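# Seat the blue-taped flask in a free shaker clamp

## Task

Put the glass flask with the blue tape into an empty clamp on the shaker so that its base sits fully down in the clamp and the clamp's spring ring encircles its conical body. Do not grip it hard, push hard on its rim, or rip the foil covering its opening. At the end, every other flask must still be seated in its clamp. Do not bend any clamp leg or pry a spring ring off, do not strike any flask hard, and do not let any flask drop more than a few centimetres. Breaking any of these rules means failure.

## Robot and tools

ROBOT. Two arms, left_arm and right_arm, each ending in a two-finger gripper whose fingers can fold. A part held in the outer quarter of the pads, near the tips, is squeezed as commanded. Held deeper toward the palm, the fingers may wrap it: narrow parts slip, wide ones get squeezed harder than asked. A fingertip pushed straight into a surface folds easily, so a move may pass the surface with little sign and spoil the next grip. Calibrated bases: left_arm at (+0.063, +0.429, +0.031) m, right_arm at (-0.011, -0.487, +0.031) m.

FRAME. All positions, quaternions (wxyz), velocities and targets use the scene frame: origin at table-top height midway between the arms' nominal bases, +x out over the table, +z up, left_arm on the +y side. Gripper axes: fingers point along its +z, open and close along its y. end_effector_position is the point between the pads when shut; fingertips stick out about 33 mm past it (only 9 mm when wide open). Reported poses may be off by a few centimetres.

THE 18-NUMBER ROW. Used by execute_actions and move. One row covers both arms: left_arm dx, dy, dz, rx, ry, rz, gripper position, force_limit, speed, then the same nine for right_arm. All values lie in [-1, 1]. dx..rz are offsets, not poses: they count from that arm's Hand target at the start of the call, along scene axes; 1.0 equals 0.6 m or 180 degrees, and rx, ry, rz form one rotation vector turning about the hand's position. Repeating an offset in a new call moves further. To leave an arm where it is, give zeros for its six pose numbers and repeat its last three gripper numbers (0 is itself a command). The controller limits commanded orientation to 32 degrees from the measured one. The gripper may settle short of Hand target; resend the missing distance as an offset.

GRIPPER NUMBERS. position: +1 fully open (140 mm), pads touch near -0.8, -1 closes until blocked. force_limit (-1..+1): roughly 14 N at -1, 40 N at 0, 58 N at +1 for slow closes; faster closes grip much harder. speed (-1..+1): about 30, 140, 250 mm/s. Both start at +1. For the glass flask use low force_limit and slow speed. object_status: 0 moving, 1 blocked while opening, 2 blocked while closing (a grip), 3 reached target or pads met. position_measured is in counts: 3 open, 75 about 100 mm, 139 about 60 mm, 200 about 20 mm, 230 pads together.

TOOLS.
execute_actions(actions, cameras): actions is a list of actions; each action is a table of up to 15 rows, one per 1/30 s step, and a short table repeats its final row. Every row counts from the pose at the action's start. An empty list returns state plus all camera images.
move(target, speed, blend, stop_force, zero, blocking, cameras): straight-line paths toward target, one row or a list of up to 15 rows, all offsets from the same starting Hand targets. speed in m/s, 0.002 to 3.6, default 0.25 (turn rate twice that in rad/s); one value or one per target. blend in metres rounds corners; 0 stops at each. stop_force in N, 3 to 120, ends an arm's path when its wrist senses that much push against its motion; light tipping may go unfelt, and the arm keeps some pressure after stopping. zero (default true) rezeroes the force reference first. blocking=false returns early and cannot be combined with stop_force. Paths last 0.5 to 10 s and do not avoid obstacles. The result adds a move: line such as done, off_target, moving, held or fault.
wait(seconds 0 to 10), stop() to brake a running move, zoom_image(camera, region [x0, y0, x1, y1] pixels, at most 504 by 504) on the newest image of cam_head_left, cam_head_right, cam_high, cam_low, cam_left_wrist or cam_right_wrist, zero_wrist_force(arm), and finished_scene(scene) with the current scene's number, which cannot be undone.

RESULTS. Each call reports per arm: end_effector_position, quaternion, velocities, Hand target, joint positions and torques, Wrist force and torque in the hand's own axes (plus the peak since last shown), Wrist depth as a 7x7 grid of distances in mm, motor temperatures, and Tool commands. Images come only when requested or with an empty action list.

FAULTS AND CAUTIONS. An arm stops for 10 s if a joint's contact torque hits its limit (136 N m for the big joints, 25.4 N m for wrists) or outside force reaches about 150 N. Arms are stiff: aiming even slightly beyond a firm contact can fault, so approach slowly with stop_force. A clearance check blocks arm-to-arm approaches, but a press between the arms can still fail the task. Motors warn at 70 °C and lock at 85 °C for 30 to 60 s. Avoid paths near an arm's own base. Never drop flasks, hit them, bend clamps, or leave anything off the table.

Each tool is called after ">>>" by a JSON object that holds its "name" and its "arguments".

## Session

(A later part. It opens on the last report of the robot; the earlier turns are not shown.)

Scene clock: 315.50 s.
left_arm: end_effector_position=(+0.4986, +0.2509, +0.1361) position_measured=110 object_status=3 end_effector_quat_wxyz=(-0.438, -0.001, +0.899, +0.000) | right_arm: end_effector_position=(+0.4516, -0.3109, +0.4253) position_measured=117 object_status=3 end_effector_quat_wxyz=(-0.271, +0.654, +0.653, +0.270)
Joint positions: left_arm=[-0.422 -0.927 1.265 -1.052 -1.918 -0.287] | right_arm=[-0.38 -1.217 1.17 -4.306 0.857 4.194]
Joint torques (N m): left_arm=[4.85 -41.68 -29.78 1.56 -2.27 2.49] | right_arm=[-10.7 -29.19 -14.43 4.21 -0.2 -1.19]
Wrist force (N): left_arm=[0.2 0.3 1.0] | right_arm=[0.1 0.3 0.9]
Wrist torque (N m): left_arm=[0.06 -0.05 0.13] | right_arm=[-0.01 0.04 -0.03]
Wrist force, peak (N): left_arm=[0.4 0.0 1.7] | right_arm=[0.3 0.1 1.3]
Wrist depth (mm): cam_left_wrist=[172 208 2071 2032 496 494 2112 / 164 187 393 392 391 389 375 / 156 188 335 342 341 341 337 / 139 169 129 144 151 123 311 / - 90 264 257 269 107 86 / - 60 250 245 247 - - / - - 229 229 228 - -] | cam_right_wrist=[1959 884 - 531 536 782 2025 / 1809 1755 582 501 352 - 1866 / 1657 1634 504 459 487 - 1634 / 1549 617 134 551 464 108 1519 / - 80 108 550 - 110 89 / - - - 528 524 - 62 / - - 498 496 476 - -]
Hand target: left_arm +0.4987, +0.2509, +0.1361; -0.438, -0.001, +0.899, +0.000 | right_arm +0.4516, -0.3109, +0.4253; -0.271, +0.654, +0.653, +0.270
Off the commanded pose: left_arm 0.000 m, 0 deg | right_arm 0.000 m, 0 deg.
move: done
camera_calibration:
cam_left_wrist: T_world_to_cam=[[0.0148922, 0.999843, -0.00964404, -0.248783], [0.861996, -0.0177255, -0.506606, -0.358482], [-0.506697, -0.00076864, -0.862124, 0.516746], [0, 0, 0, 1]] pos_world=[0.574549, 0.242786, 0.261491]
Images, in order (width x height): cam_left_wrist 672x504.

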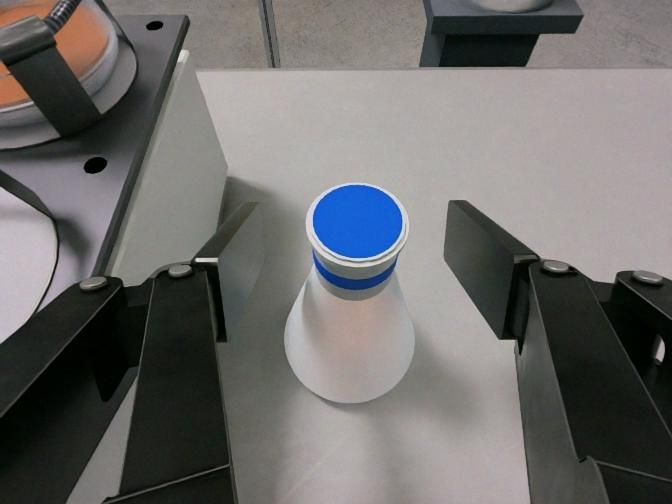

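>>> {"name": "move", "arguments": {"target": [0.015,0,-0.003,0,0,0,0.15,-1,-1,0,0,0,0,0,0,0.1,-1,-1], "speed": 0.05}}

>>> {"name": "execute_actions", "arguments": {"actions": [[[0,0,0,0,0,0,-1,-0.02,-1,0,0,0,0,0,0,0.1,-1,-1]],[[0,0,0,0,0,0,-1,-0.02,-1,0,0,0,0,0,0,0.1,-1,-1]],[[0,0,0,0,0,0,-1,-0.02,-1,0,0,0,0,0,0,0.1,-1,-1]],[[0,0,0,0,0,0,-1,-0.02,-1,0,0,0,0,0,0,0.1,-1,-1]],[[0,0,0,0,0,0,-1,-0.02,-1,0,0,0,0,0,0,0.1,-1,-1]]], "cameras": ["cam_left_wrist"]}}

>>> {"name": "move", "arguments": {"target": [[0,0,0.38,0,0,0,-1,-0.02,-1,0,0,0,0,0,0,0.1,-1,-1],[0.057,-0.247,0.38,0,0,0,-1,-0.02,-1,0,0,0,0,0,0,0.1,-1,-1]], "speed": 0.12, "cameras": ["cam_left_wrist","cam_high","cam_right_wrist"]}}

Scene clock: 321.33 s.
left_arm: end_effector_position=(+0.5077, +0.2509, +0.1343) position_measured=110 object_status=3 end_effector_quat_wxyz=(-0.438, -0.001, +0.899, +0.000) end_effector_velocity=(-0.001, +0.001, +0.000) end_effector_angular_velocity=(+0.001, +0.002, -0.001) | right_arm: end_effector_position=(+0.4516, -0.3109, +0.4253) position_measured=117 object_status=3 end_effector_quat_wxyz=(-0.271, +0.654, +0.653, +0.270)
Joint positions: left_arm=[-0.416 -0.904 1.231 -1.04 -1.914 -0.283] | right_arm=[-0.38 -1.217 1.17 -4.306 0.857 4.194]
Joint velocities: left_arm=[0 -0.002 0.005 0 0.001 0.001] | right_arm=[within noise]
Joint torques (N m): left_arm=[-1.45 -61.61 -14.89 -0.88 -0.23 1.26] | right_arm=[-11.31 -29.69 -13.86 4.18 -0.18 -1.19]
Wrist force (N): left_arm=[0.3 0.2 0.8] | right_arm=[0.2 0.3 0.8]
Wrist torque (N m): left_arm=[0.04 -0.07 0.09] | right_arm=[-0.02 0.03 -0.03]
Wrist force, peak (N): left_arm=[0.7 0.2 1.1] | right_arm=[0.4 0.4 1.2]
Wrist depth (mm): cam_left_wrist=[162 202 2112 2176 493 490 1995 / 168 185 379 390 389 387 391 / 157 189 332 153 342 337 339 / 136 171 149 154 170 124 300 / - 90 261 261 266 107 86 / - 60 248 243 246 - - / - - 227 227 226 - -] | cam_right_wrist=[1975 888 - 513 406 - 1975 / 1823 1896 691 503 353 - 1911 / 1693 1730 445 466 477 - 1693 / 1539 630 134 550 457 117 625 / - 80 117 570 554 110 89 / - - - 514 523 - 62 / - - 493 486 494 - -]
Hand target: left_arm +0.5077, +0.2509, +0.1343; -0.438, -0.001, +0.899, +0.000 | right_arm +0.4516, -0.3109, +0.4253; -0.271, +0.654, +0.653, +0.270
Off the commanded pose: left_arm 0.000 m, 0 deg | right_arm 0.000 m, 0 deg.
move: done

Scene clock: 324.03 s.
left_arm: end_effector_position=(+0.5077, +0.2509, +0.1343) position_measured=176 object_status=2 end_effector_quat_wxyz=(-0.438, -0.001, +0.899, +0.000) | right_arm: end_effector_position=(+0.4516, -0.3109, +0.4253) position_measured=117 object_status=3 end_effector_quat_wxyz=(-0.271, +0.654, +0.653, +0.270)
Joint positions: left_arm=[-0.416 -0.904 1.231 -1.04 -1.914 -0.283] | right_arm=[-0.38 -1.217 1.17 -4.306 0.857 4.194]
Joint torques (N m): left_arm=[-4.64 -47.42 -14.91 -2.2 -1.66 -1.95] | right_arm=[-10.8 -29.52 -13.87 4.14 -0.24 -1.25]
Wrist force (N): left_arm=[4.3 1.1 -3.2] | right_arm=[0.2 0.5 1.2]
Wrist torque (N m): left_arm=[0.08 -0.10 0.10] | right_arm=[0.02 0.02 -0.03]
Wrist force, peak (N): left_arm=[4.7 1.1 -3.5] | right_arm=[0.4 0.4 1.2]
Wrist depth (mm): cam_left_wrist=[162 203 2013 2091 491 473 2013 / 168 181 390 378 390 375 387 / 157 190 333 153 340 338 339 / 136 189 292 147 132 301 301 / - 76 81 259 - 85 270 / - 72 - 241 - - 67 / - - - 226 - - -] | cam_right_wrist=[1959 862 - 513 572 - 1911 / 1823 1837 554 502 369 - 1823 / 1646 1693 449 460 480 - 1612 / 1519 617 134 503 155 108 1529 / - 80 107 - - 110 88 / - - - 523 - - 62 / - - - 490 489 - -]
Hand target: left_arm +0.5077, +0.2509, +0.1343; -0.438, -0.001, +0.899, +0.000 | right_arm +0.4516, -0.3109, +0.4253; -0.271, +0.654, +0.653, +0.270
Off the commanded pose: left_arm 0.000 m, 0 deg | right_arm 0.000 m, 0 deg.
Step readings (end_effector_position of left_arm | right_arm):
0: (+0.5077, +0.2509, +0.1343) | (+0.4516, -0.3109, +0.4253)
1: (+0.5077, +0.2510, +0.1343) | (+0.4516, -0.3109, +0.4253)
2: (+0.5077, +0.2510, +0.1343) | (+0.4516, -0.3109, +0.4253)
4: (+0.5077, +0.2510, +0.1343) | (+0.4516, -0.3109, +0.4253)
8: (+0.5077, +0.2509, +0.1343) | (+0.4516, -0.3109, +0.4253)
15: (+0.5077, +0.2509, +0.1343) | (+0.4516, -0.3109, +0.4253)
16: (+0.5077, +0.2509, +0.1343) | (+0.4516, -0.3109, +0.4253)
17: (+0.5077, +0.2509, +0.1343) | (+0.4516, -0.3109, +0.4253)
19: (+0.5077, +0.2509, +0.1343) | (+0.4516, -0.3109, +0.4253)
23: (+0.5077, +0.2509, +0.1343) | (+0.4516, -0.3109, +0.4253)
30: (+0.5077, +0.2509, +0.1343) | (+0.4516, -0.3109, +0.4253)
31: (+0.5077, +0.2509, +0.1343) | (+0.4516, -0.3109, +0.4253)
32: (+0.5077, +0.2509, +0.1343) | (+0.4516, -0.3109, +0.4253)
34: (+0.5077, +0.2509, +0.1343) | (+0.4516, -0.3109, +0.4253)
38: (+0.5077, +0.2509, +0.1343) | (+0.4516, -0.3109, +0.4253)
45: (+0.5077, +0.2509, +0.1343) | (+0.4516, -0.3109, +0.4253)
46: (+0.5077, +0.2509, +0.1343) | (+0.4516, -0.3109, +0.4253)
47: (+0.5077, +0.2509, +0.1343) | (+0.4516, -0.3109, +0.4253)
49: (+0.5077, +0.2509, +0.1343) | (+0.4516, -0.3109, +0.4253)
53: (+0.5077, +0.2509, +0.1343) | (+0.4516, -0.3109, +0.4253)
60: (+0.5077, +0.2509, +0.1343) | (+0.4516, -0.3109, +0.4253)
61: (+0.5077, +0.2509, +0.1343) | (+0.4516, -0.3109, +0.4253)
62: (+0.5077, +0.2509, +0.1343) | (+0.4516, -0.3109, +0.4253)
64: (+0.5077, +0.2509, +0.1343) | (+0.4516, -0.3109, +0.4253)
68: (+0.5077, +0.2509, +0.1343) | (+0.4516, -0.3109, +0.4253)
75: (+0.5077, +0.2509, +0.1343) | (+0.4516, -0.3109, +0.4253)
camera_calibration:
cam_left_wrist: T_world_to_cam=[[0.014704, 0.999844, -0.0097626, -0.248894], [0.862042, -0.0176233, -0.50653, -0.367222], [-0.506623, -0.000967755, -0.862167, 0.519771], [0, 0, 0, 1]] pos_world=[0.583549, 0.242887, 0.259691]
Images, in order (width x height): cam_left_wrist 672x504.

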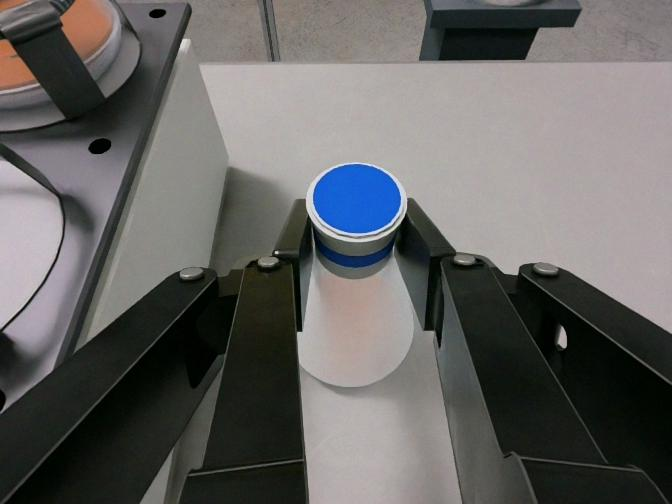

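Scene clock: 327.87 s.
left_arm: end_effector_position=(+0.5403, +0.1032, +0.3614) position_measured=176 object_status=2 end_effector_quat_wxyz=(-0.414, -0.014, +0.910, -0.027) | right_arm: end_effector_position=(+0.4516, -0.3109, +0.4253) position_measured=117 object_status=3 end_effector_quat_wxyz=(-0.271, +0.654, +0.653, +0.270)
Joint positions: left_arm=[-0.556 -0.584 0.035 -0.284 -2.052 -0.421] | right_arm=[-0.38 -1.217 1.17 -4.306 0.857 4.194]
Joint torques (N m): left_arm=[6.55 -52.12 -28.21 -0.21 0.07 1.99] | right_arm=[-11.18 -29.73 -14.82 4.05 -0.26 -1.18]
Wrist force (N): left_arm=[-1.0 0.2 1.8] | right_arm=[0.3 0.5 1.1]
Wrist torque (N m): left_arm=[0.01 -0.05 0.09] | right_arm=[0.03 -0.01 -0.02]
Wrist force, peak (N): left_arm=[4.4 0.9 -3.3] | right_arm=[0.4 0.4 1.2]
Wrist depth (mm): cam_left_wrist=[643 2244 2198 2292 2267 2091 493 / 704 1995 2052 1941 2032 630 1890 / 623 410 402 153 614 598 593 / 578 393 370 147 125 102 539 / - 76 81 260 - 85 492 / - 72 - 325 - - 67 / - - - 426 - - -] | cam_right_wrist=[2008 952 757 529 413 - 2008 / 1795 1769 572 511 366 - 1782 / 1646 1634 637 456 480 - 1693 / 1559 1549 134 540 464 118 1509 / - 80 545 591 551 110 89 / - - 525 527 - - 62 / - - 494 495 495 - -]
Hand target: left_arm +0.5419, +0.1027, +0.3623; -0.438, -0.001, +0.899, +0.000 | right_arm +0.4516, -0.3109, +0.4253; -0.271, +0.654, +0.653, +0.270
Off the commanded pose: left_arm 0.002 m, 5 deg | right_arm 0.000 m, 0 deg.
elbow stopped short (left arm): the move would have taken joint 3 (elbow) straighter than the controller allows.
move: off_target (left_arm)
camera_calibration:
cam_left_wrist: T_world_to_cam=[[-0.0308037, 0.998429, -0.0468151, -0.0613085], [0.888145, 0.00585451, -0.459527, -0.316555], [-0.45853, -0.0557337, -0.886929, 0.720614], [0, 0, 0, 1]] pos_world=[0.609682, 0.103228, 0.490799]
cam_right_wrist: T_world_to_cam=[[0.9999, 0.00809193, 0.0115733, -0.444843], [0.0120584, -0.915777, -0.401507, -0.119608], [0.00734959, 0.401606, -0.915783, 0.654687], [0, 0, 0, 1]] pos_world=[0.441429, -0.368861, 0.556677]
Images, in order (width x height): cam_high 672x504, cam_left_wrist 672x504, cam_right_wrist 672x504.

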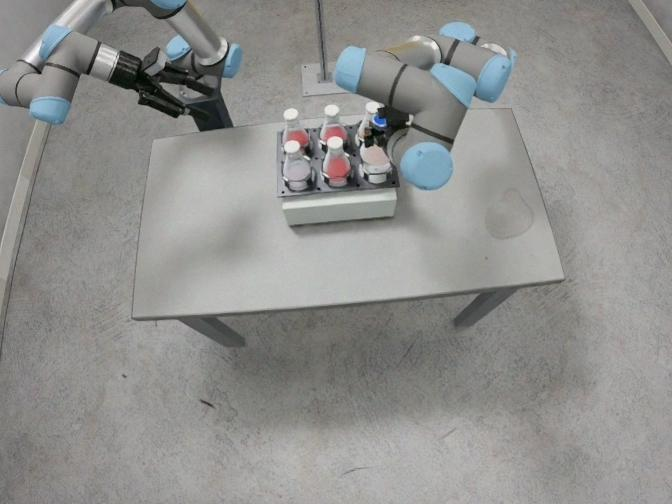

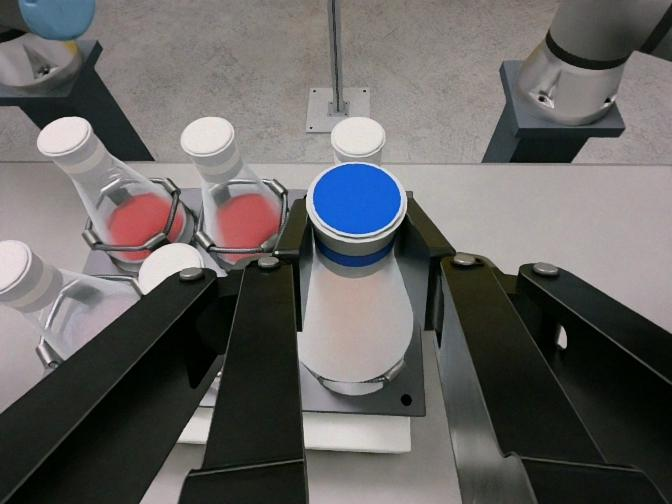

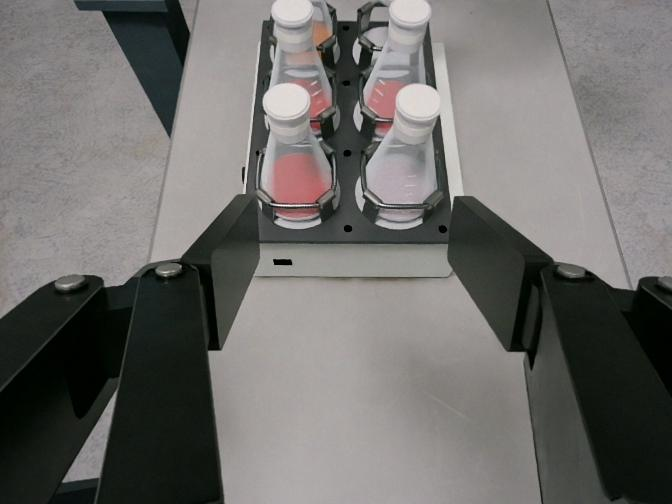

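>>> {"name": "move", "arguments": {"target": [-0.0098,0.062,-0.015,-0.1,0,0,-1,-0.02,-1,0,0,0,0,0,0,0.1,-1,-1], "speed": 0.1}}

>>> {"name": "move", "arguments": {"target": [0,0,-0.12,0,0,0,-1,-0.02,-1,0,0,0,0,0,0,0.1,-1,-1], "speed": 0.025, "stop_force": 12, "cameras": ["cam_left_wrist","cam_high","cam_right_wrist","cam_low"]}}

Scene clock: 337.83 s.
left_arm: end_effector_position=(+0.5360, +0.1399, +0.3534) position_measured=176 object_status=2 end_effector_quat_wxyz=(-0.433, +0.068, +0.888, -0.141) | right_arm: end_effector_position=(+0.4516, -0.3109, +0.4253) position_measured=117 object_status=3 end_effector_quat_wxyz=(-0.271, +0.654, +0.653, +0.270)
Joint positions: left_arm=[-0.463 -0.802 0.522 -0.487 -2.139 -0.087] | right_arm=[-0.38 -1.217 1.17 -4.306 0.857 4.194]
Joint torques (N m): left_arm=[-8.03 -48.69 -30.01 0.84 0.37 -1.36] | right_arm=[-10.56 -30.14 -14.18 3.98 -0.22 -1.21]
Wrist force (N): left_arm=[-1.3 1.0 1.7] | right_arm=[0.4 0.3 1.0]
Wrist torque (N m): left_arm=[0.05 -0.02 0.16] | right_arm=[-0.02 -0.03 -0.03]
Wrist force, peak (N): left_arm=[-1.3 1.3 1.5] | right_arm=[0.7 0.4 1.1]
Wrist depth (mm): cam_left_wrist=[597 3419 3077 2659 2198 2013 503 / 608 2693 2420 2316 1958 1795 579 / - 828 2198 153 587 550 506 / 761 457 408 147 132 487 453 / - 76 81 259 - 85 407 / - 72 - 287 - - 67 / - - - 339 - - -] | cam_right_wrist=[1959 871 - 519 556 795 2008 / 1823 1851 349 495 505 703 1851 / 1657 1657 470 459 487 668 1669 / 1559 619 134 499 155 116 1549 / - 80 544 556 559 109 89 / - - 519 521 525 - 62 / - - - 491 488 - -]
Hand target: left_arm +0.5360, +0.1399, +0.3533; -0.433, +0.068, +0.888, -0.141 | right_arm +0.4516, -0.3109, +0.4253; -0.271, +0.654, +0.653, +0.270
Off the commanded pose: left_arm 0.000 m, 0 deg | right_arm 0.000 m, 0 deg.
move: done

Scene clock: 341.30 s.
left_arm: end_effector_position=(+0.5360, +0.1399, +0.2947) position_measured=176 object_status=2 end_effector_quat_wxyz=(-0.433, +0.068, +0.888, -0.141) | right_arm: end_effector_position=(+0.4516, -0.3109, +0.4253) position_measured=117 object_status=3 end_effector_quat_wxyz=(-0.271, +0.654, +0.653, +0.270)
Joint positions: left_arm=[-0.463 -0.845 0.75 -0.672 -2.139 -0.087] | right_arm=[-0.38 -1.217 1.17 -4.306 0.857 4.194]
Joint torques (N m): left_arm=[-4.7 -43.72 -14.59 -2.98 -1.37 -1.26] | right_arm=[-11.69 -29.75 -14.58 3.97 -0.28 -1.08]
Wrist force (N): left_arm=[4.4 -2.5 -0.9] | right_arm=[0.3 0.3 0.9]
Wrist torque (N m): left_arm=[0.38 -0.01 0.44] | right_arm=[-0.02 0.01 -0.03]
Wrist force, peak (N): left_arm=[9.5 -2.2 -5.1] | right_arm=[0.3 0.3 1.2]
Wrist depth (mm): cam_left_wrist=[555 2992 2911 2448 2198 1810 491 / 693 2595 2393 247 1890 582 483 / 309 377 2032 323 497 487 430 / 723 375 360 146 125 428 401 / - 76 81 258 - 85 358 / - 72 - 266 - - 65 / - - - 286 - - -] | cam_right_wrist=[1975 894 - 536 405 774 1911 / 1755 1782 377 499 371 - 1823 / 1646 1769 445 469 482 - 1634 / 1569 1539 134 500 469 116 1612 / - 80 541 562 559 110 89 / - - 541 520 527 - 62 / - - 490 499 497 - -]
Hand target: left_arm +0.5360, +0.1399, +0.2947; -0.433, +0.068, +0.888, -0.141 (not the last commanded pose) | right_arm +0.4516, -0.3109, +0.4253; -0.271, +0.654, +0.653, +0.270
Off the commanded pose: left_arm 0.013 m, 0 deg | right_arm 0.000 m, 0 deg.
move: contact (left_arm)
camera_calibration:
cam_left_wrist: T_world_to_cam=[[0.0147202, 0.947866, -0.31833, -0.0384567], [0.861951, -0.173387, -0.476422, -0.299383], [-0.506778, -0.267372, -0.819566, 0.69701], [0, 0, 0, 1]] pos_world=[0.611849, 0.170904, 0.416371]
cam_right_wrist: T_world_to_cam=[[0.9999, 0.00809193, 0.0115733, -0.444843], [0.0120584, -0.915777, -0.401507, -0.119608], [0.00734959, 0.401606, -0.915783, 0.654687], [0, 0, 0, 1]] pos_world=[0.441429, -0.368861, 0.556677]
Images, in order (width x height): cam_high 672x504, cam_low 672x504, cam_left_wrist 672x504, cam_right_wrist 672x504.

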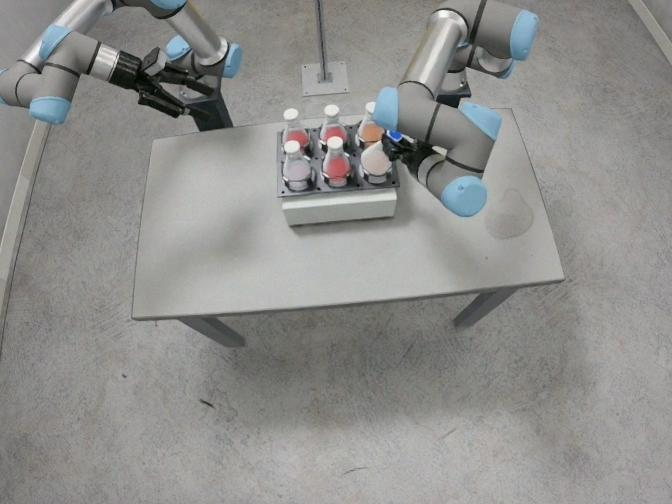

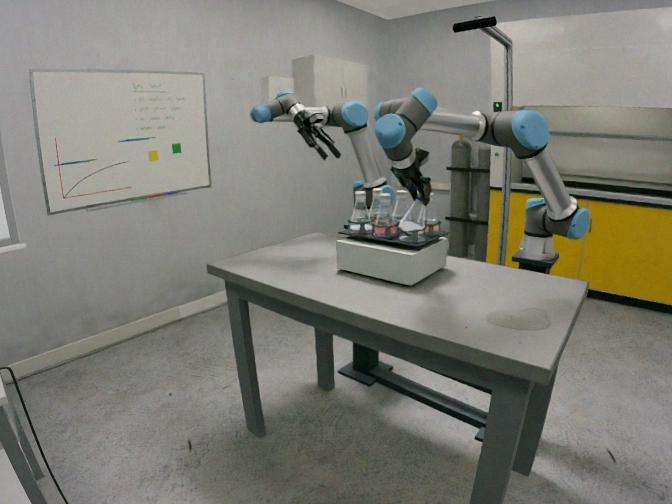

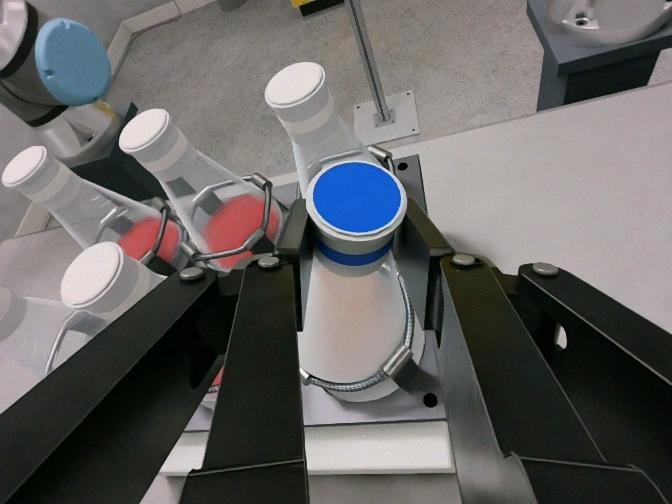

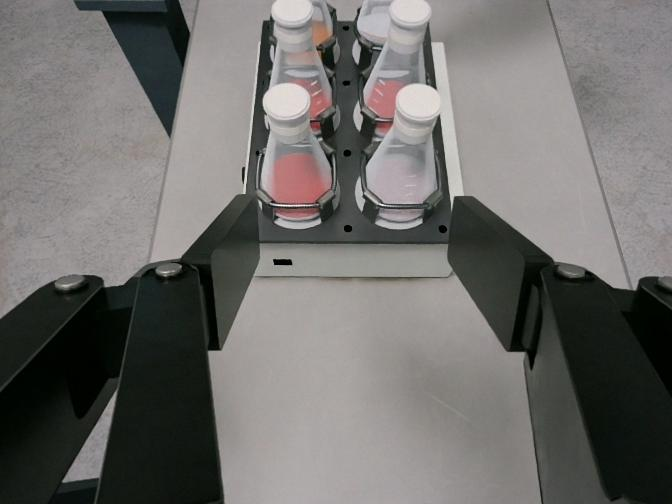

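>>> {"name": "zoom_image", "arguments": {"camera": "cam_left_wrist", "region": [250, 160, 470, 440]}}

>>> {"name": "zoom_image", "arguments": {"camera": "cam_high", "region": [320, 90, 440, 210]}}

>>> {"name": "zoom_image", "arguments": {"camera": "cam_low", "region": [340, 170, 460, 260]}}

Scaled by 1.800 from the camera's 672x504 image, which has a finer 960x720 frame.

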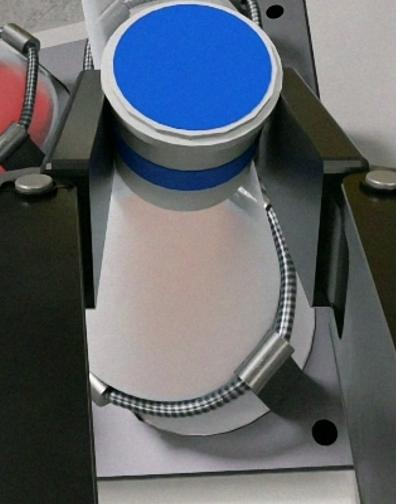

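Scaled by 4.200 from the camera's 672x504 image, which has a finer 960x720 frame.

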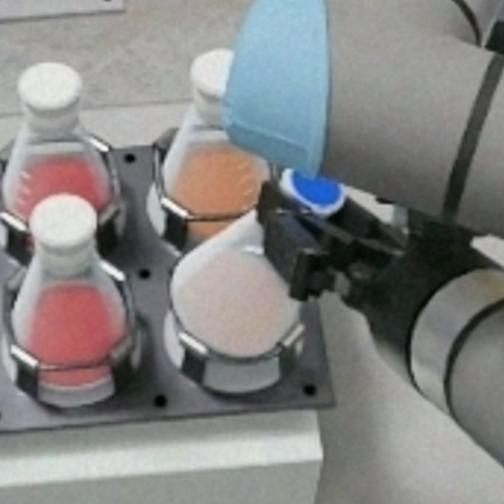

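Scaled by 4.200 from the camera's 672x504 image, which has a finer 960x720 frame.

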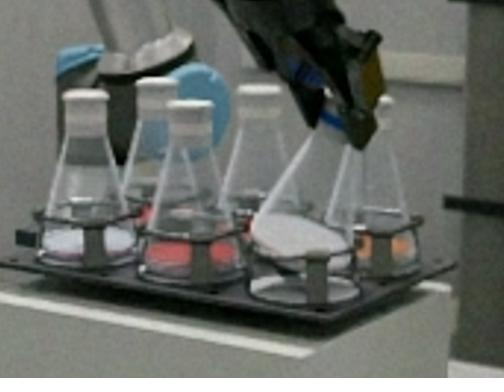

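>>> {"name": "move", "arguments": {"target": [0,0,-0.025,0,0,0,-1,-0.02,-1,0,0,0,0,0,0,0.1,-1,-1], "speed": 0.015, "stop_force": 26, "zero": false, "cameras": ["cam_left_wrist"]}}

Scene clock: 350.60 s.
left_arm: end_effector_position=(+0.5360, +0.1399, +0.2797) position_measured=178 object_status=2 end_effector_quat_wxyz=(-0.433, +0.068, +0.888, -0.141) | right_arm: end_effector_position=(+0.4516, -0.3109, +0.4253) position_measured=117 object_status=3 end_effector_quat_wxyz=(-0.271, +0.654, +0.653, +0.270)
Joint positions: left_arm=[-0.463 -0.849 0.795 -0.713 -2.139 -0.087] | right_arm=[-0.38 -1.217 1.17 -4.306 0.857 4.194]
Joint torques (N m): left_arm=[-1.36 -63.65 -31 1.94 2.31 -0.59] | right_arm=[-10.51 -29.68 -14.43 4.02 -0.23 -1.1]
Wrist force (N): left_arm=[-1.7 -4.5 2.7] | right_arm=[0.4 0.2 0.8]
Wrist torque (N m): left_arm=[0.46 0.00 0.43] | right_arm=[-0.04 -0.01 -0.03]
Wrist force, peak (N): left_arm=[19.6 -2.6 -12.9] | right_arm=[0.4 0.6 1.0]
Wrist depth (mm): cam_left_wrist=[547 3590 2992 2393 2071 1841 495 / 702 2595 2292 1995 1890 677 460 / 767 396 379 151 488 459 421 / 195 363 335 142 122 403 387 / - 76 81 256 - 86 345 / - 71 - 256 - - 64 / - - - 274 - - -] | cam_right_wrist=[1927 874 539 524 392 764 2025 / 1782 1837 571 510 370 705 1809 / 1693 1646 445 458 475 653 1681 / 1539 632 134 496 155 117 1529 / - 80 541 567 - 110 89 / - - 535 519 521 - 62 / - - - 474 498 - -]
Hand target: left_arm +0.5360, +0.1399, +0.2797; -0.433, +0.068, +0.888, -0.141 | right_arm +0.4516, -0.3109, +0.4253; -0.271, +0.654, +0.653, +0.270
Off the commanded pose: left_arm 0.000 m, 0 deg | right_arm 0.000 m, 0 deg.
move: done
camera_calibration:
cam_left_wrist: T_world_to_cam=[[0.0147202, 0.947866, -0.31833, -0.0432316], [0.861951, -0.173387, -0.476422, -0.30653], [-0.506778, -0.267372, -0.819566, 0.684716], [0, 0, 0, 1]] pos_world=[0.611849, 0.170904, 0.401371]
Images, in order (width x height): cam_left_wrist 672x504.

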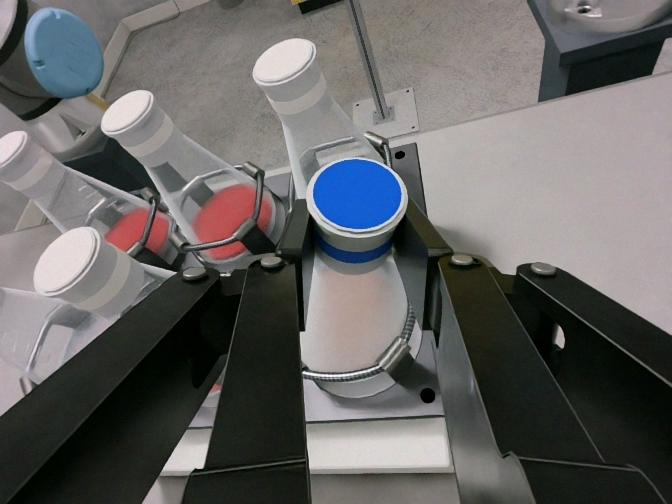

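>>> {"name": "execute_actions", "arguments": {"actions": [], "cameras": ["cam_high","cam_low"]}}

>>> {"name": "zoom_image", "arguments": {"camera": "cam_high", "region": [320, 90, 440, 210]}}

>>> {"name": "zoom_image", "arguments": {"camera": "cam_low", "region": [340, 170, 460, 260]}}

Scene clock: 353.03 s.
left_arm: end_effector_position=(+0.5360, +0.1399, +0.2797) position_measured=178 object_status=2 end_effector_quat_wxyz=(-0.433, +0.068, +0.888, -0.141) | right_arm: end_effector_position=(+0.4516, -0.3109, +0.4253) position_measured=117 object_status=3 end_effector_quat_wxyz=(-0.271, +0.654, +0.653, +0.270)
Joint positions: left_arm=[-0.463 -0.849 0.795 -0.713 -2.139 -0.087] | right_arm=[-0.38 -1.217 1.17 -4.306 0.857 4.194]
Joint velocities: within noise
Joint torques (N m): left_arm=[6.69 -64.24 -30.06 0.9 0.78 -0.67] | right_arm=[-11.13 -30.45 -14.38 3.94 -0.28 -1.06]
Motor temperatures (°C): left_arm=[32 30 31 36 39 36] | right_arm=[31 28 33 40 38 37]
Wrist force (N): left_arm=[-1.8 -4.6 2.7] | right_arm=[0.4 0.2 0.8]
Wrist torque (N m): left_arm=[0.43 -0.01 0.42] | right_arm=[-0.05 -0.03 -0.03]
Wrist force, peak (N): left_arm=[-1.8 -4.8 2.7] | right_arm=[0.6 0.4 1.1]
Wrist depth (mm): cam_left_wrist=[547 3314 2872 2476 2154 1890 494 / 702 2393 2393 2052 1780 558 463 / 764 413 382 151 477 468 422 / 193 353 334 143 146 417 400 / - 76 81 257 - 86 345 / - 71 - 256 - - 64 / - - - 272 - - -] | cam_right_wrist=[2008 884 - 513 555 - 1942 / 1782 1769 551 499 367 - 1755 / 1693 1755 472 457 475 669 1681 / 1529 1569 134 537 154 117 1500 / - 80 135 558 - 110 89 / - - 521 525 523 - 62 / - - 488 496 497 - -]
Hand target: left_arm +0.5360, +0.1399, +0.2797; -0.433, +0.068, +0.888, -0.141 | right_arm +0.4516, -0.3109, +0.4253; -0.271, +0.654, +0.653, +0.270
Tool commands: left_gripper/position=-1.0 left_gripper/force_limit=-0.02 left_gripper/speed=-1.0 right_gripper/position=+0.1 right_gripper/force_limit=-1.0 right_gripper/speed=-1.0
Off the commanded pose: left_arm 0.000 m, 0 deg | right_arm 0.000 m, 0 deg.
Images, in order (width x height): cam_high 672x504, cam_low 672x504.

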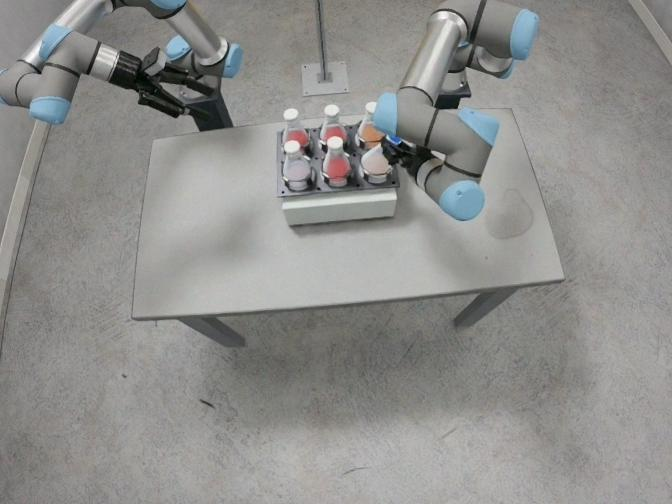

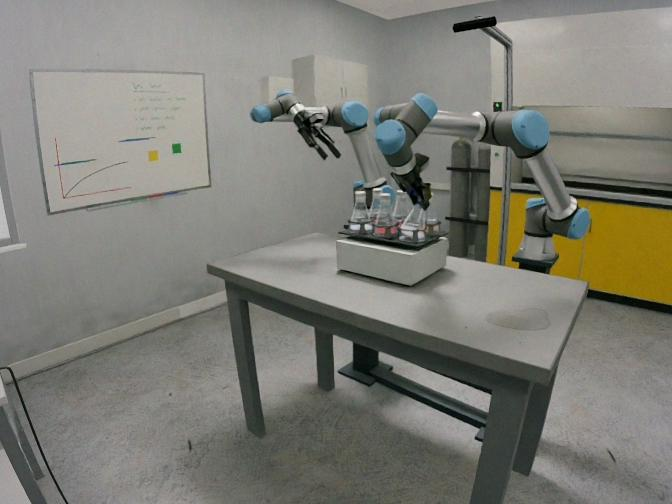

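Scaled by 4.200 from the camera's 672x504 image, which has a finer 960x720 frame.

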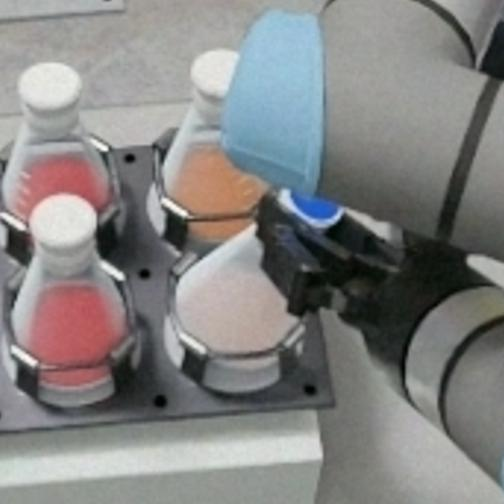

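Scaled by 4.200 from the camera's 672x504 image, which has a finer 960x720 frame.

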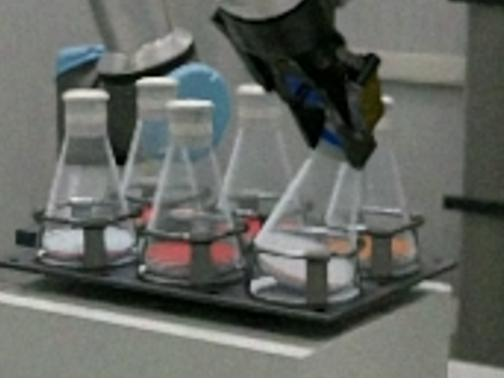

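>>> {"name": "move", "arguments": {"target": [[0,-0.031,0.01,0.05,0,0,-1,-0.02,-1,0,0,0,0,0,0,0.1,-1,-1],[0,-0.062,0.01,0.1,0,0,-1,-0.02,-1,0,0,0,0,0,0,0.1,-1,-1]], "speed": 0.04}}

>>> {"name": "move", "arguments": {"target": [0,0,-0.03,0,0,0,-1,-0.02,-1,0,0,0,0,0,0,0.1,-1,-1], "speed": 0.02, "stop_force": 14, "cameras": ["cam_left_wrist","cam_high","cam_low"]}}

>>> {"name": "zoom_image", "arguments": {"camera": "cam_low", "region": [340, 170, 460, 260]}}

>>> {"name": "zoom_image", "arguments": {"camera": "cam_high", "region": [320, 90, 440, 210]}}

Scene clock: 362.63 s.
left_arm: end_effector_position=(+0.5359, +0.1027, +0.2857) position_measured=178 object_status=2 end_effector_quat_wxyz=(-0.438, -0.001, +0.899, +0.000) end_effector_velocity=(+0.000, +0.000, +0.000) end_effector_angular_velocity=(-0.003, +0.001, -0.002) | right_arm: end_effector_position=(+0.4516, -0.3109, +0.4253) position_measured=117 object_status=3 end_effector_quat_wxyz=(-0.271, +0.654, +0.653, +0.270)
Joint positions: left_arm=[-0.572 -0.7 0.488 -0.545 -2.03 -0.397] | right_arm=[-0.38 -1.217 1.17 -4.306 0.857 4.194]
Joint velocities: left_arm=[0 -0.002 0.004 -0.002 0 0.005] | right_arm=[within noise]
Joint torques (N m): left_arm=[7.74 -69.3 -14.47 -1 -1.93 2.21] | right_arm=[-11.24 -30.61 -14.82 3.66 -0.15 -1.01]
Wrist force (N): left_arm=[-3.5 -3.2 3.1] | right_arm=[0.3 0.5 1.0]
Wrist torque (N m): left_arm=[0.41 0.04 0.44] | right_arm=[0.03 0.01 -0.03]
Wrist force, peak (N): left_arm=[-6.5 -0.3 6.6] | right_arm=[0.4 0.4 1.2]
Wrist depth (mm): cam_left_wrist=[2316 2292 2341 2341 2316 555 522 / - 1890 2032 229 1995 628 1958 / 313 321 328 151 527 543 543 / 153 179 282 142 142 480 480 / - 76 81 257 - 86 430 / - 71 - 256 - - 64 / - - - 267 - - -] | cam_right_wrist=[1959 901 - 545 540 814 1959 / 1809 1837 352 511 551 762 1795 / 1669 1755 468 466 484 668 1634 / 1601 1559 134 506 457 118 1500 / - 80 118 566 - 110 88 / - - - 525 525 - 62 / - - 470 477 494 - -]
Hand target: left_arm +0.5360, +0.1027, +0.2857; -0.438, -0.001, +0.899, +0.000 | right_arm +0.4516, -0.3109, +0.4253; -0.271, +0.654, +0.653, +0.270
Off the commanded pose: left_arm 0.000 m, 0 deg | right_arm 0.000 m, 0 deg.
move: done

Scene clock: 364.10 s.
left_arm: end_effector_position=(+0.5359, +0.1027, +0.2750) position_measured=178 object_status=2 end_effector_quat_wxyz=(-0.438, -0.001, +0.899, +0.000) | right_arm: end_effector_position=(+0.4516, -0.3109, +0.4253) position_measured=117 object_status=3 end_effector_quat_wxyz=(-0.271, +0.654, +0.653, +0.270)
Joint positions: left_arm=[-0.572 -0.71 0.535 -0.581 -2.03 -0.396] | right_arm=[-0.38 -1.217 1.17 -4.306 0.857 4.194]
Joint torques (N m): left_arm=[6.64 -51.72 -16.34 -0.52 0.08 1.74] | right_arm=[-11.2 -30.5 -14.44 3.83 -0.19 -1.08]
Wrist force (N): left_arm=[-0.4 -1.2 2.7] | right_arm=[0.4 0.2 0.7]
Wrist torque (N m): left_arm=[0.14 -0.01 0.19] | right_arm=[-0.04 -0.03 -0.03]
Wrist force, peak (N): left_arm=[13.7 -0.7 -3.6] | right_arm=[0.3 0.5 1.1]
Wrist depth (mm): cam_left_wrist=[2292 208 2367 207 2316 554 527 / - 1941 2013 309 1976 626 1941 / 151 306 315 150 358 525 525 / 154 173 298 147 145 465 467 / 268 76 81 257 - 86 431 / - 71 - 247 - - 64 / - - - 258 - - -] | cam_right_wrist=[1911 856 777 528 408 1896 1959 / 1823 1743 687 506 370 - 1730 / 1601 1669 464 458 473 - 1769 / 1509 620 134 498 457 116 1529 / - 80 117 - 558 110 89 / - - 529 517 544 - 62 / - - 494 494 481 - -]
Hand target: left_arm +0.5360, +0.1027, +0.2749; -0.438, -0.001, +0.899, +0.000 (not the last commanded pose) | right_arm +0.4516, -0.3109, +0.4253; -0.271, +0.654, +0.653, +0.270
Off the commanded pose: left_arm 0.007 m, 0 deg | right_arm 0.000 m, 0 deg.
move: contact (left_arm)
camera_calibration:
cam_left_wrist: T_world_to_cam=[[0.0147007, 0.999844, -0.0097667, -0.0996587], [0.861886, -0.0176228, -0.506796, -0.322898], [-0.506889, -0.000967542, -0.862011, 0.655336], [0, 0, 0, 1]] pos_world=[0.611949, 0.0945869, 0.40029]
Images, in order (width x height): cam_high 672x504, cam_low 672x504, cam_left_wrist 672x504.

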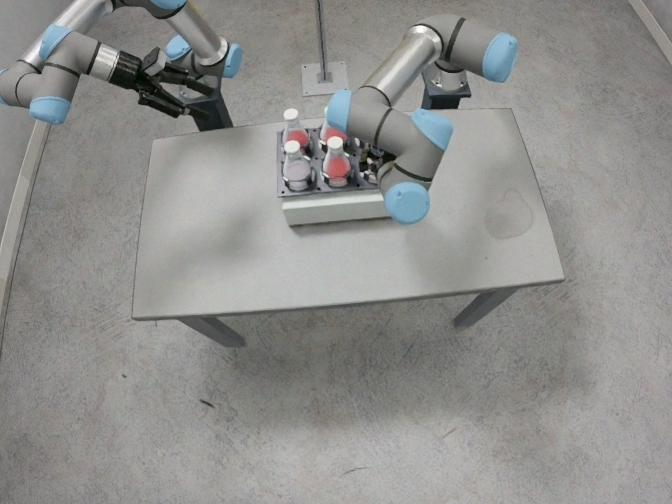

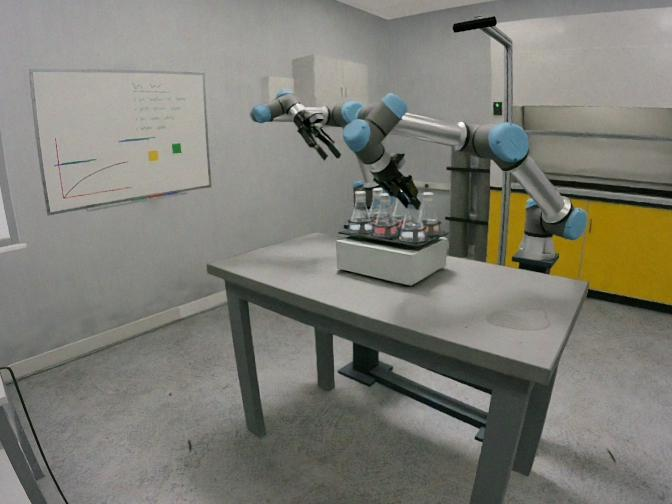

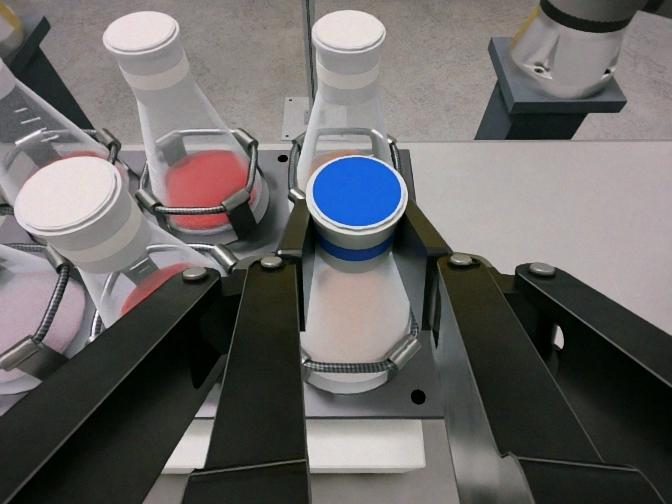

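Scaled by 4.200 from the camera's 672x504 image, which has a finer 960x720 frame.

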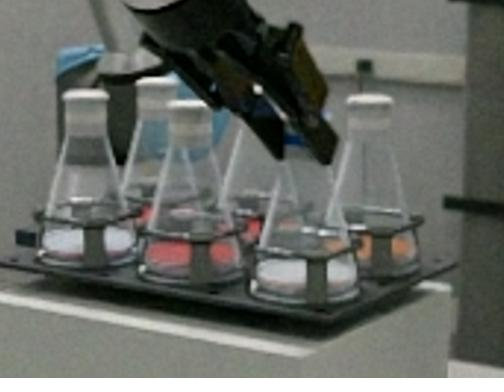

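Scaled by 4.200 from the camera's 672x504 image, which has a finer 960x720 frame.

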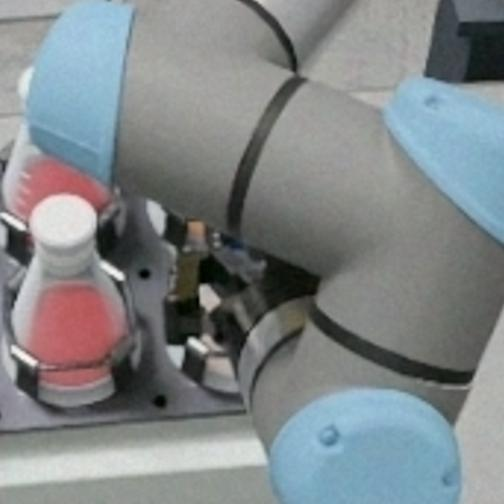

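>>> {"name": "execute_actions", "arguments": {"actions": [[[0,0,0.001,0,0,0,0.1,-1,-1,0,0,0,0,0,0,0.1,-1,-1]],[[0,0,0,0,0,0,0.1,-1,-1,0,0,0,0,0,0,0.1,-1,-1]],[[0,0,0,0,0,0,0.1,-1,-1,0,0,0,0,0,0,0.1,-1,-1]],[[0,0,0,0,0,0,0.1,-1,-1,0,0,0,0,0,0,0.1,-1,-1]]]}}

>>> {"name": "move", "arguments": {"target": [[0,0,0.13,0,0,0,0.1,-1,-1,0,0,0,0,0,0,0.1,-1,-1],[0,0.45,0.13,0,0,0,0.1,-1,-1,0,0,0,0,0,0,0.1,-1,-1]], "speed": [0.08,0.25], "cameras": ["cam_high","cam_low","cam_left_wrist"]}}

>>> {"name": "zoom_image", "arguments": {"camera": "cam_low", "region": [340, 170, 460, 260]}}

>>> {"name": "zoom_image", "arguments": {"camera": "cam_high", "region": [260, 90, 440, 210]}}

Scene clock: 371.50 s.
left_arm: end_effector_position=(+0.5360, +0.1027, +0.2755) position_measured=117 object_status=3 end_effector_quat_wxyz=(-0.438, -0.001, +0.899, +0.000) | right_arm: end_effector_position=(+0.4516, -0.3109, +0.4253) position_measured=117 object_status=3 end_effector_quat_wxyz=(-0.271, +0.654, +0.653, +0.270)
Joint positions: left_arm=[-0.572 -0.71 0.532 -0.579 -2.03 -0.396] | right_arm=[-0.38 -1.217 1.17 -4.306 0.857 4.194]
Joint torques (N m): left_arm=[-2.85 -53.64 -15.18 -2.51 0.05 1.64] | right_arm=[-11.15 -30.35 -15.52 3.72 -0.31 -0.98]
Wrist force (N): left_arm=[0.4 0.2 1.0] | right_arm=[0.5 0.5 0.9]
Wrist torque (N m): left_arm=[0.04 -0.09 0.09] | right_arm=[0.01 -0.04 -0.03]
Wrist force, peak (N): left_arm=[-0.4 -1.4 2.7] | right_arm=[0.5 0.8 1.0]
Wrist depth (mm): cam_left_wrist=[2244 220 2393 208 2316 554 529 / 1941 1923 1976 305 1995 635 1941 / 152 314 322 151 512 529 528 / 163 161 139 162 162 118 468 / - 91 233 257 263 86 87 / - 60 253 247 252 - - / - - 253 258 340 - -] | cam_right_wrist=[2043 894 741 536 405 1959 2008 / 1823 1795 712 503 369 685 1851 / 1693 1730 457 457 487 660 1769 / 1519 1559 133 505 457 117 1454 / - 80 116 552 559 110 89 / - - - 520 528 - 62 / - - - 495 - - -]
Hand target: left_arm +0.5360, +0.1027, +0.2755; -0.438, -0.001, +0.899, +0.000 | right_arm +0.4516, -0.3109, +0.4253; -0.271, +0.654, +0.653, +0.270
Off the commanded pose: left_arm 0.000 m, 0 deg | right_arm 0.000 m, 0 deg.
Step readings (end_effector_position of left_arm | right_arm):
0: (+0.5360, +0.1027, +0.2749) | (+0.4516, -0.3109, +0.4253)
1: (+0.5360, +0.1027, +0.2749) | (+0.4516, -0.3109, +0.4253)
2: (+0.5360, +0.1027, +0.2750) | (+0.4516, -0.3109, +0.4253)
4: (+0.5360, +0.1027, +0.2754) | (+0.4516, -0.3109, +0.4253)
8: (+0.5359, +0.1027, +0.2756) | (+0.4516, -0.3109, +0.4253)
15: (+0.5359, +0.1027, +0.2756) | (+0.4516, -0.3109, +0.4253)
16: (+0.5359, +0.1027, +0.2756) | (+0.4516, -0.3109, +0.4253)
17: (+0.5359, +0.1027, +0.2756) | (+0.4516, -0.3109, +0.4253)
19: (+0.5359, +0.1027, +0.2756) | (+0.4516, -0.3109, +0.4253)
23: (+0.5360, +0.1027, +0.2756) | (+0.4516, -0.3109, +0.4253)
30: (+0.5360, +0.1027, +0.2756) | (+0.4516, -0.3109, +0.4253)
31: (+0.5360, +0.1027, +0.2756) | (+0.4516, -0.3109, +0.4253)
32: (+0.5360, +0.1027, +0.2755) | (+0.4516, -0.3109, +0.4253)
34: (+0.5360, +0.1027, +0.2755) | (+0.4516, -0.3109, +0.4253)
38: (+0.5360, +0.1027, +0.2755) | (+0.4516, -0.3109, +0.4253)
45: (+0.5360, +0.1027, +0.2755) | (+0.4516, -0.3109, +0.4253)
46: (+0.5360, +0.1027, +0.2755) | (+0.4516, -0.3109, +0.4253)
47: (+0.5360, +0.1027, +0.2755) | (+0.4516, -0.3109, +0.4253)
49: (+0.5360, +0.1027, +0.2755) | (+0.4516, -0.3109, +0.4253)
53: (+0.5360, +0.1027, +0.2755) | (+0.4516, -0.3109, +0.4253)
60: (+0.5360, +0.1027, +0.2755) | (+0.4516, -0.3109, +0.4253)

Scene clock: 374.33 s.
left_arm: end_effector_position=(+0.5359, +0.3726, +0.3536) position_measured=117 object_status=3 end_effector_quat_wxyz=(-0.439, -0.001, +0.899, +0.000) | right_arm: end_effector_position=(+0.4516, -0.3109, +0.4253) position_measured=117 object_status=3 end_effector_quat_wxyz=(-0.271, +0.654, +0.653, +0.270)
Joint positions: left_arm=[-0.239 -0.898 0.649 -0.431 -1.779 -0.165] | right_arm=[-0.38 -1.217 1.17 -4.306 0.857 4.194]
Joint torques (N m): left_arm=[4.63 -43.29 -29.83 -1.86 -0.82 -1.65] | right_arm=[-11.64 -30.91 -15.52 3.73 -0.29 -1]
Wrist force (N): left_arm=[0.3 0.1 1.1] | right_arm=[0.4 0.4 1.0]
Wrist torque (N m): left_arm=[0.03 -0.08 0.26] | right_arm=[-0.01 -0.02 -0.03]
Wrist force, peak (N): left_arm=[0.2 3.0 0.9] | right_arm=[0.5 0.5 1.2]
Wrist depth (mm): cam_left_wrist=[2448 2476 2564 2244 484 450 2448 / 2112 2032 2071 632 1995 2154 2091 / 1857 1825 641 651 735 1841 1810 / 377 406 134 548 162 118 1608 / - 91 487 502 499 86 87 / - 60 453 433 - - - / - - 422 422 423 - -] | cam_right_wrist=[1896 881 - 502 552 764 1959 / 1769 1809 507 493 547 725 1881 / 1612 1717 468 466 488 660 1693 / 1539 1509 134 501 456 117 1519 / - 80 107 564 587 110 88 / - - - 540 523 - 62 / - - - 499 501 - -]
Hand target: left_arm +0.5360, +0.3727, +0.3535; -0.438, -0.001, +0.899, +0.000 | right_arm +0.4516, -0.3109, +0.4253; -0.271, +0.654, +0.653, +0.270
Off the commanded pose: left_arm 0.000 m, 0 deg | right_arm 0.000 m, 0 deg.
elbow stopped short (left arm): the move would have taken joint 3 (elbow) straighter than the controller allows.
move: done
camera_calibration:
cam_left_wrist: T_world_to_cam=[[0.0147857, 0.999842, -0.00982083, -0.368773], [0.861815, -0.0177236, -0.506913, -0.278085], [-0.507007, -0.000968678, -0.861941, 0.72334], [0, 0, 0, 1]] pos_world=[0.611849, 0.364487, 0.47889]
Images, in order (width x height): cam_high 672x504, cam_low 672x504, cam_left_wrist 672x504.

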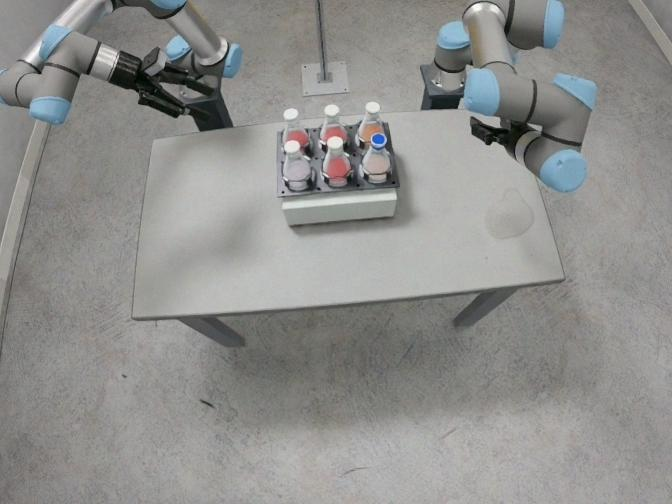

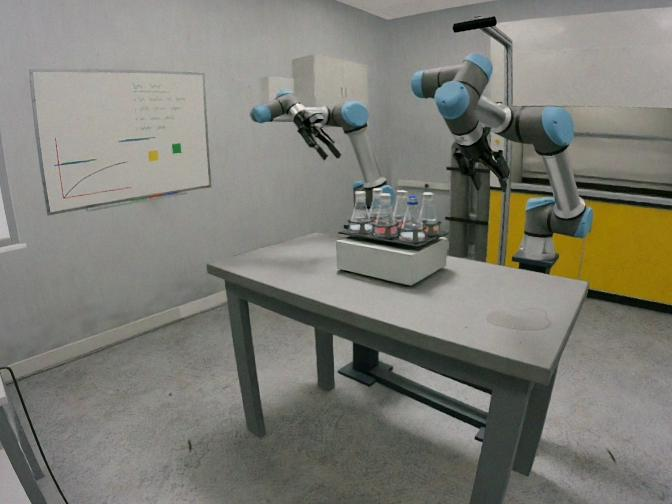

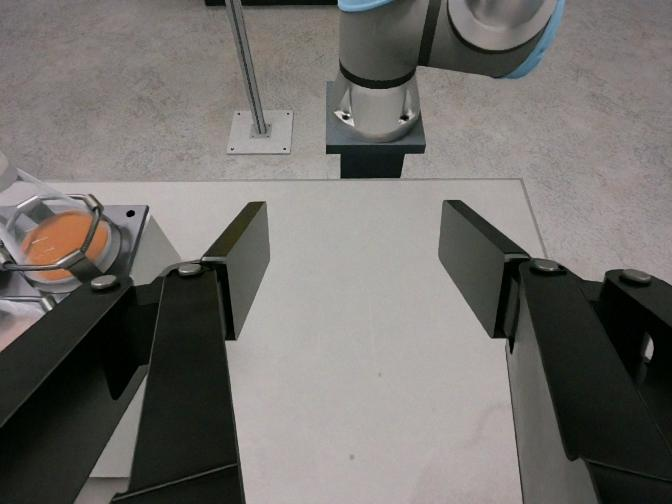

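Scaled by 4.200 from the camera's 672x504 image, which has a finer 960x720 frame.

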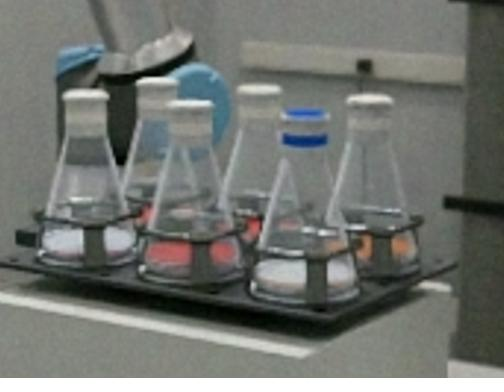

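Scaled by 2.800 from the camera's 672x504 image, which has a finer 960x720 frame.

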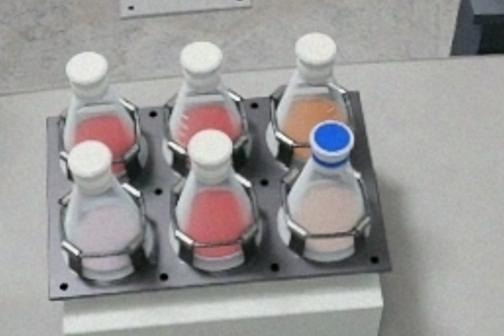

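>>> {"name": "finished_scene", "arguments": {"scene": 2}}

The scene is finished: the task was done.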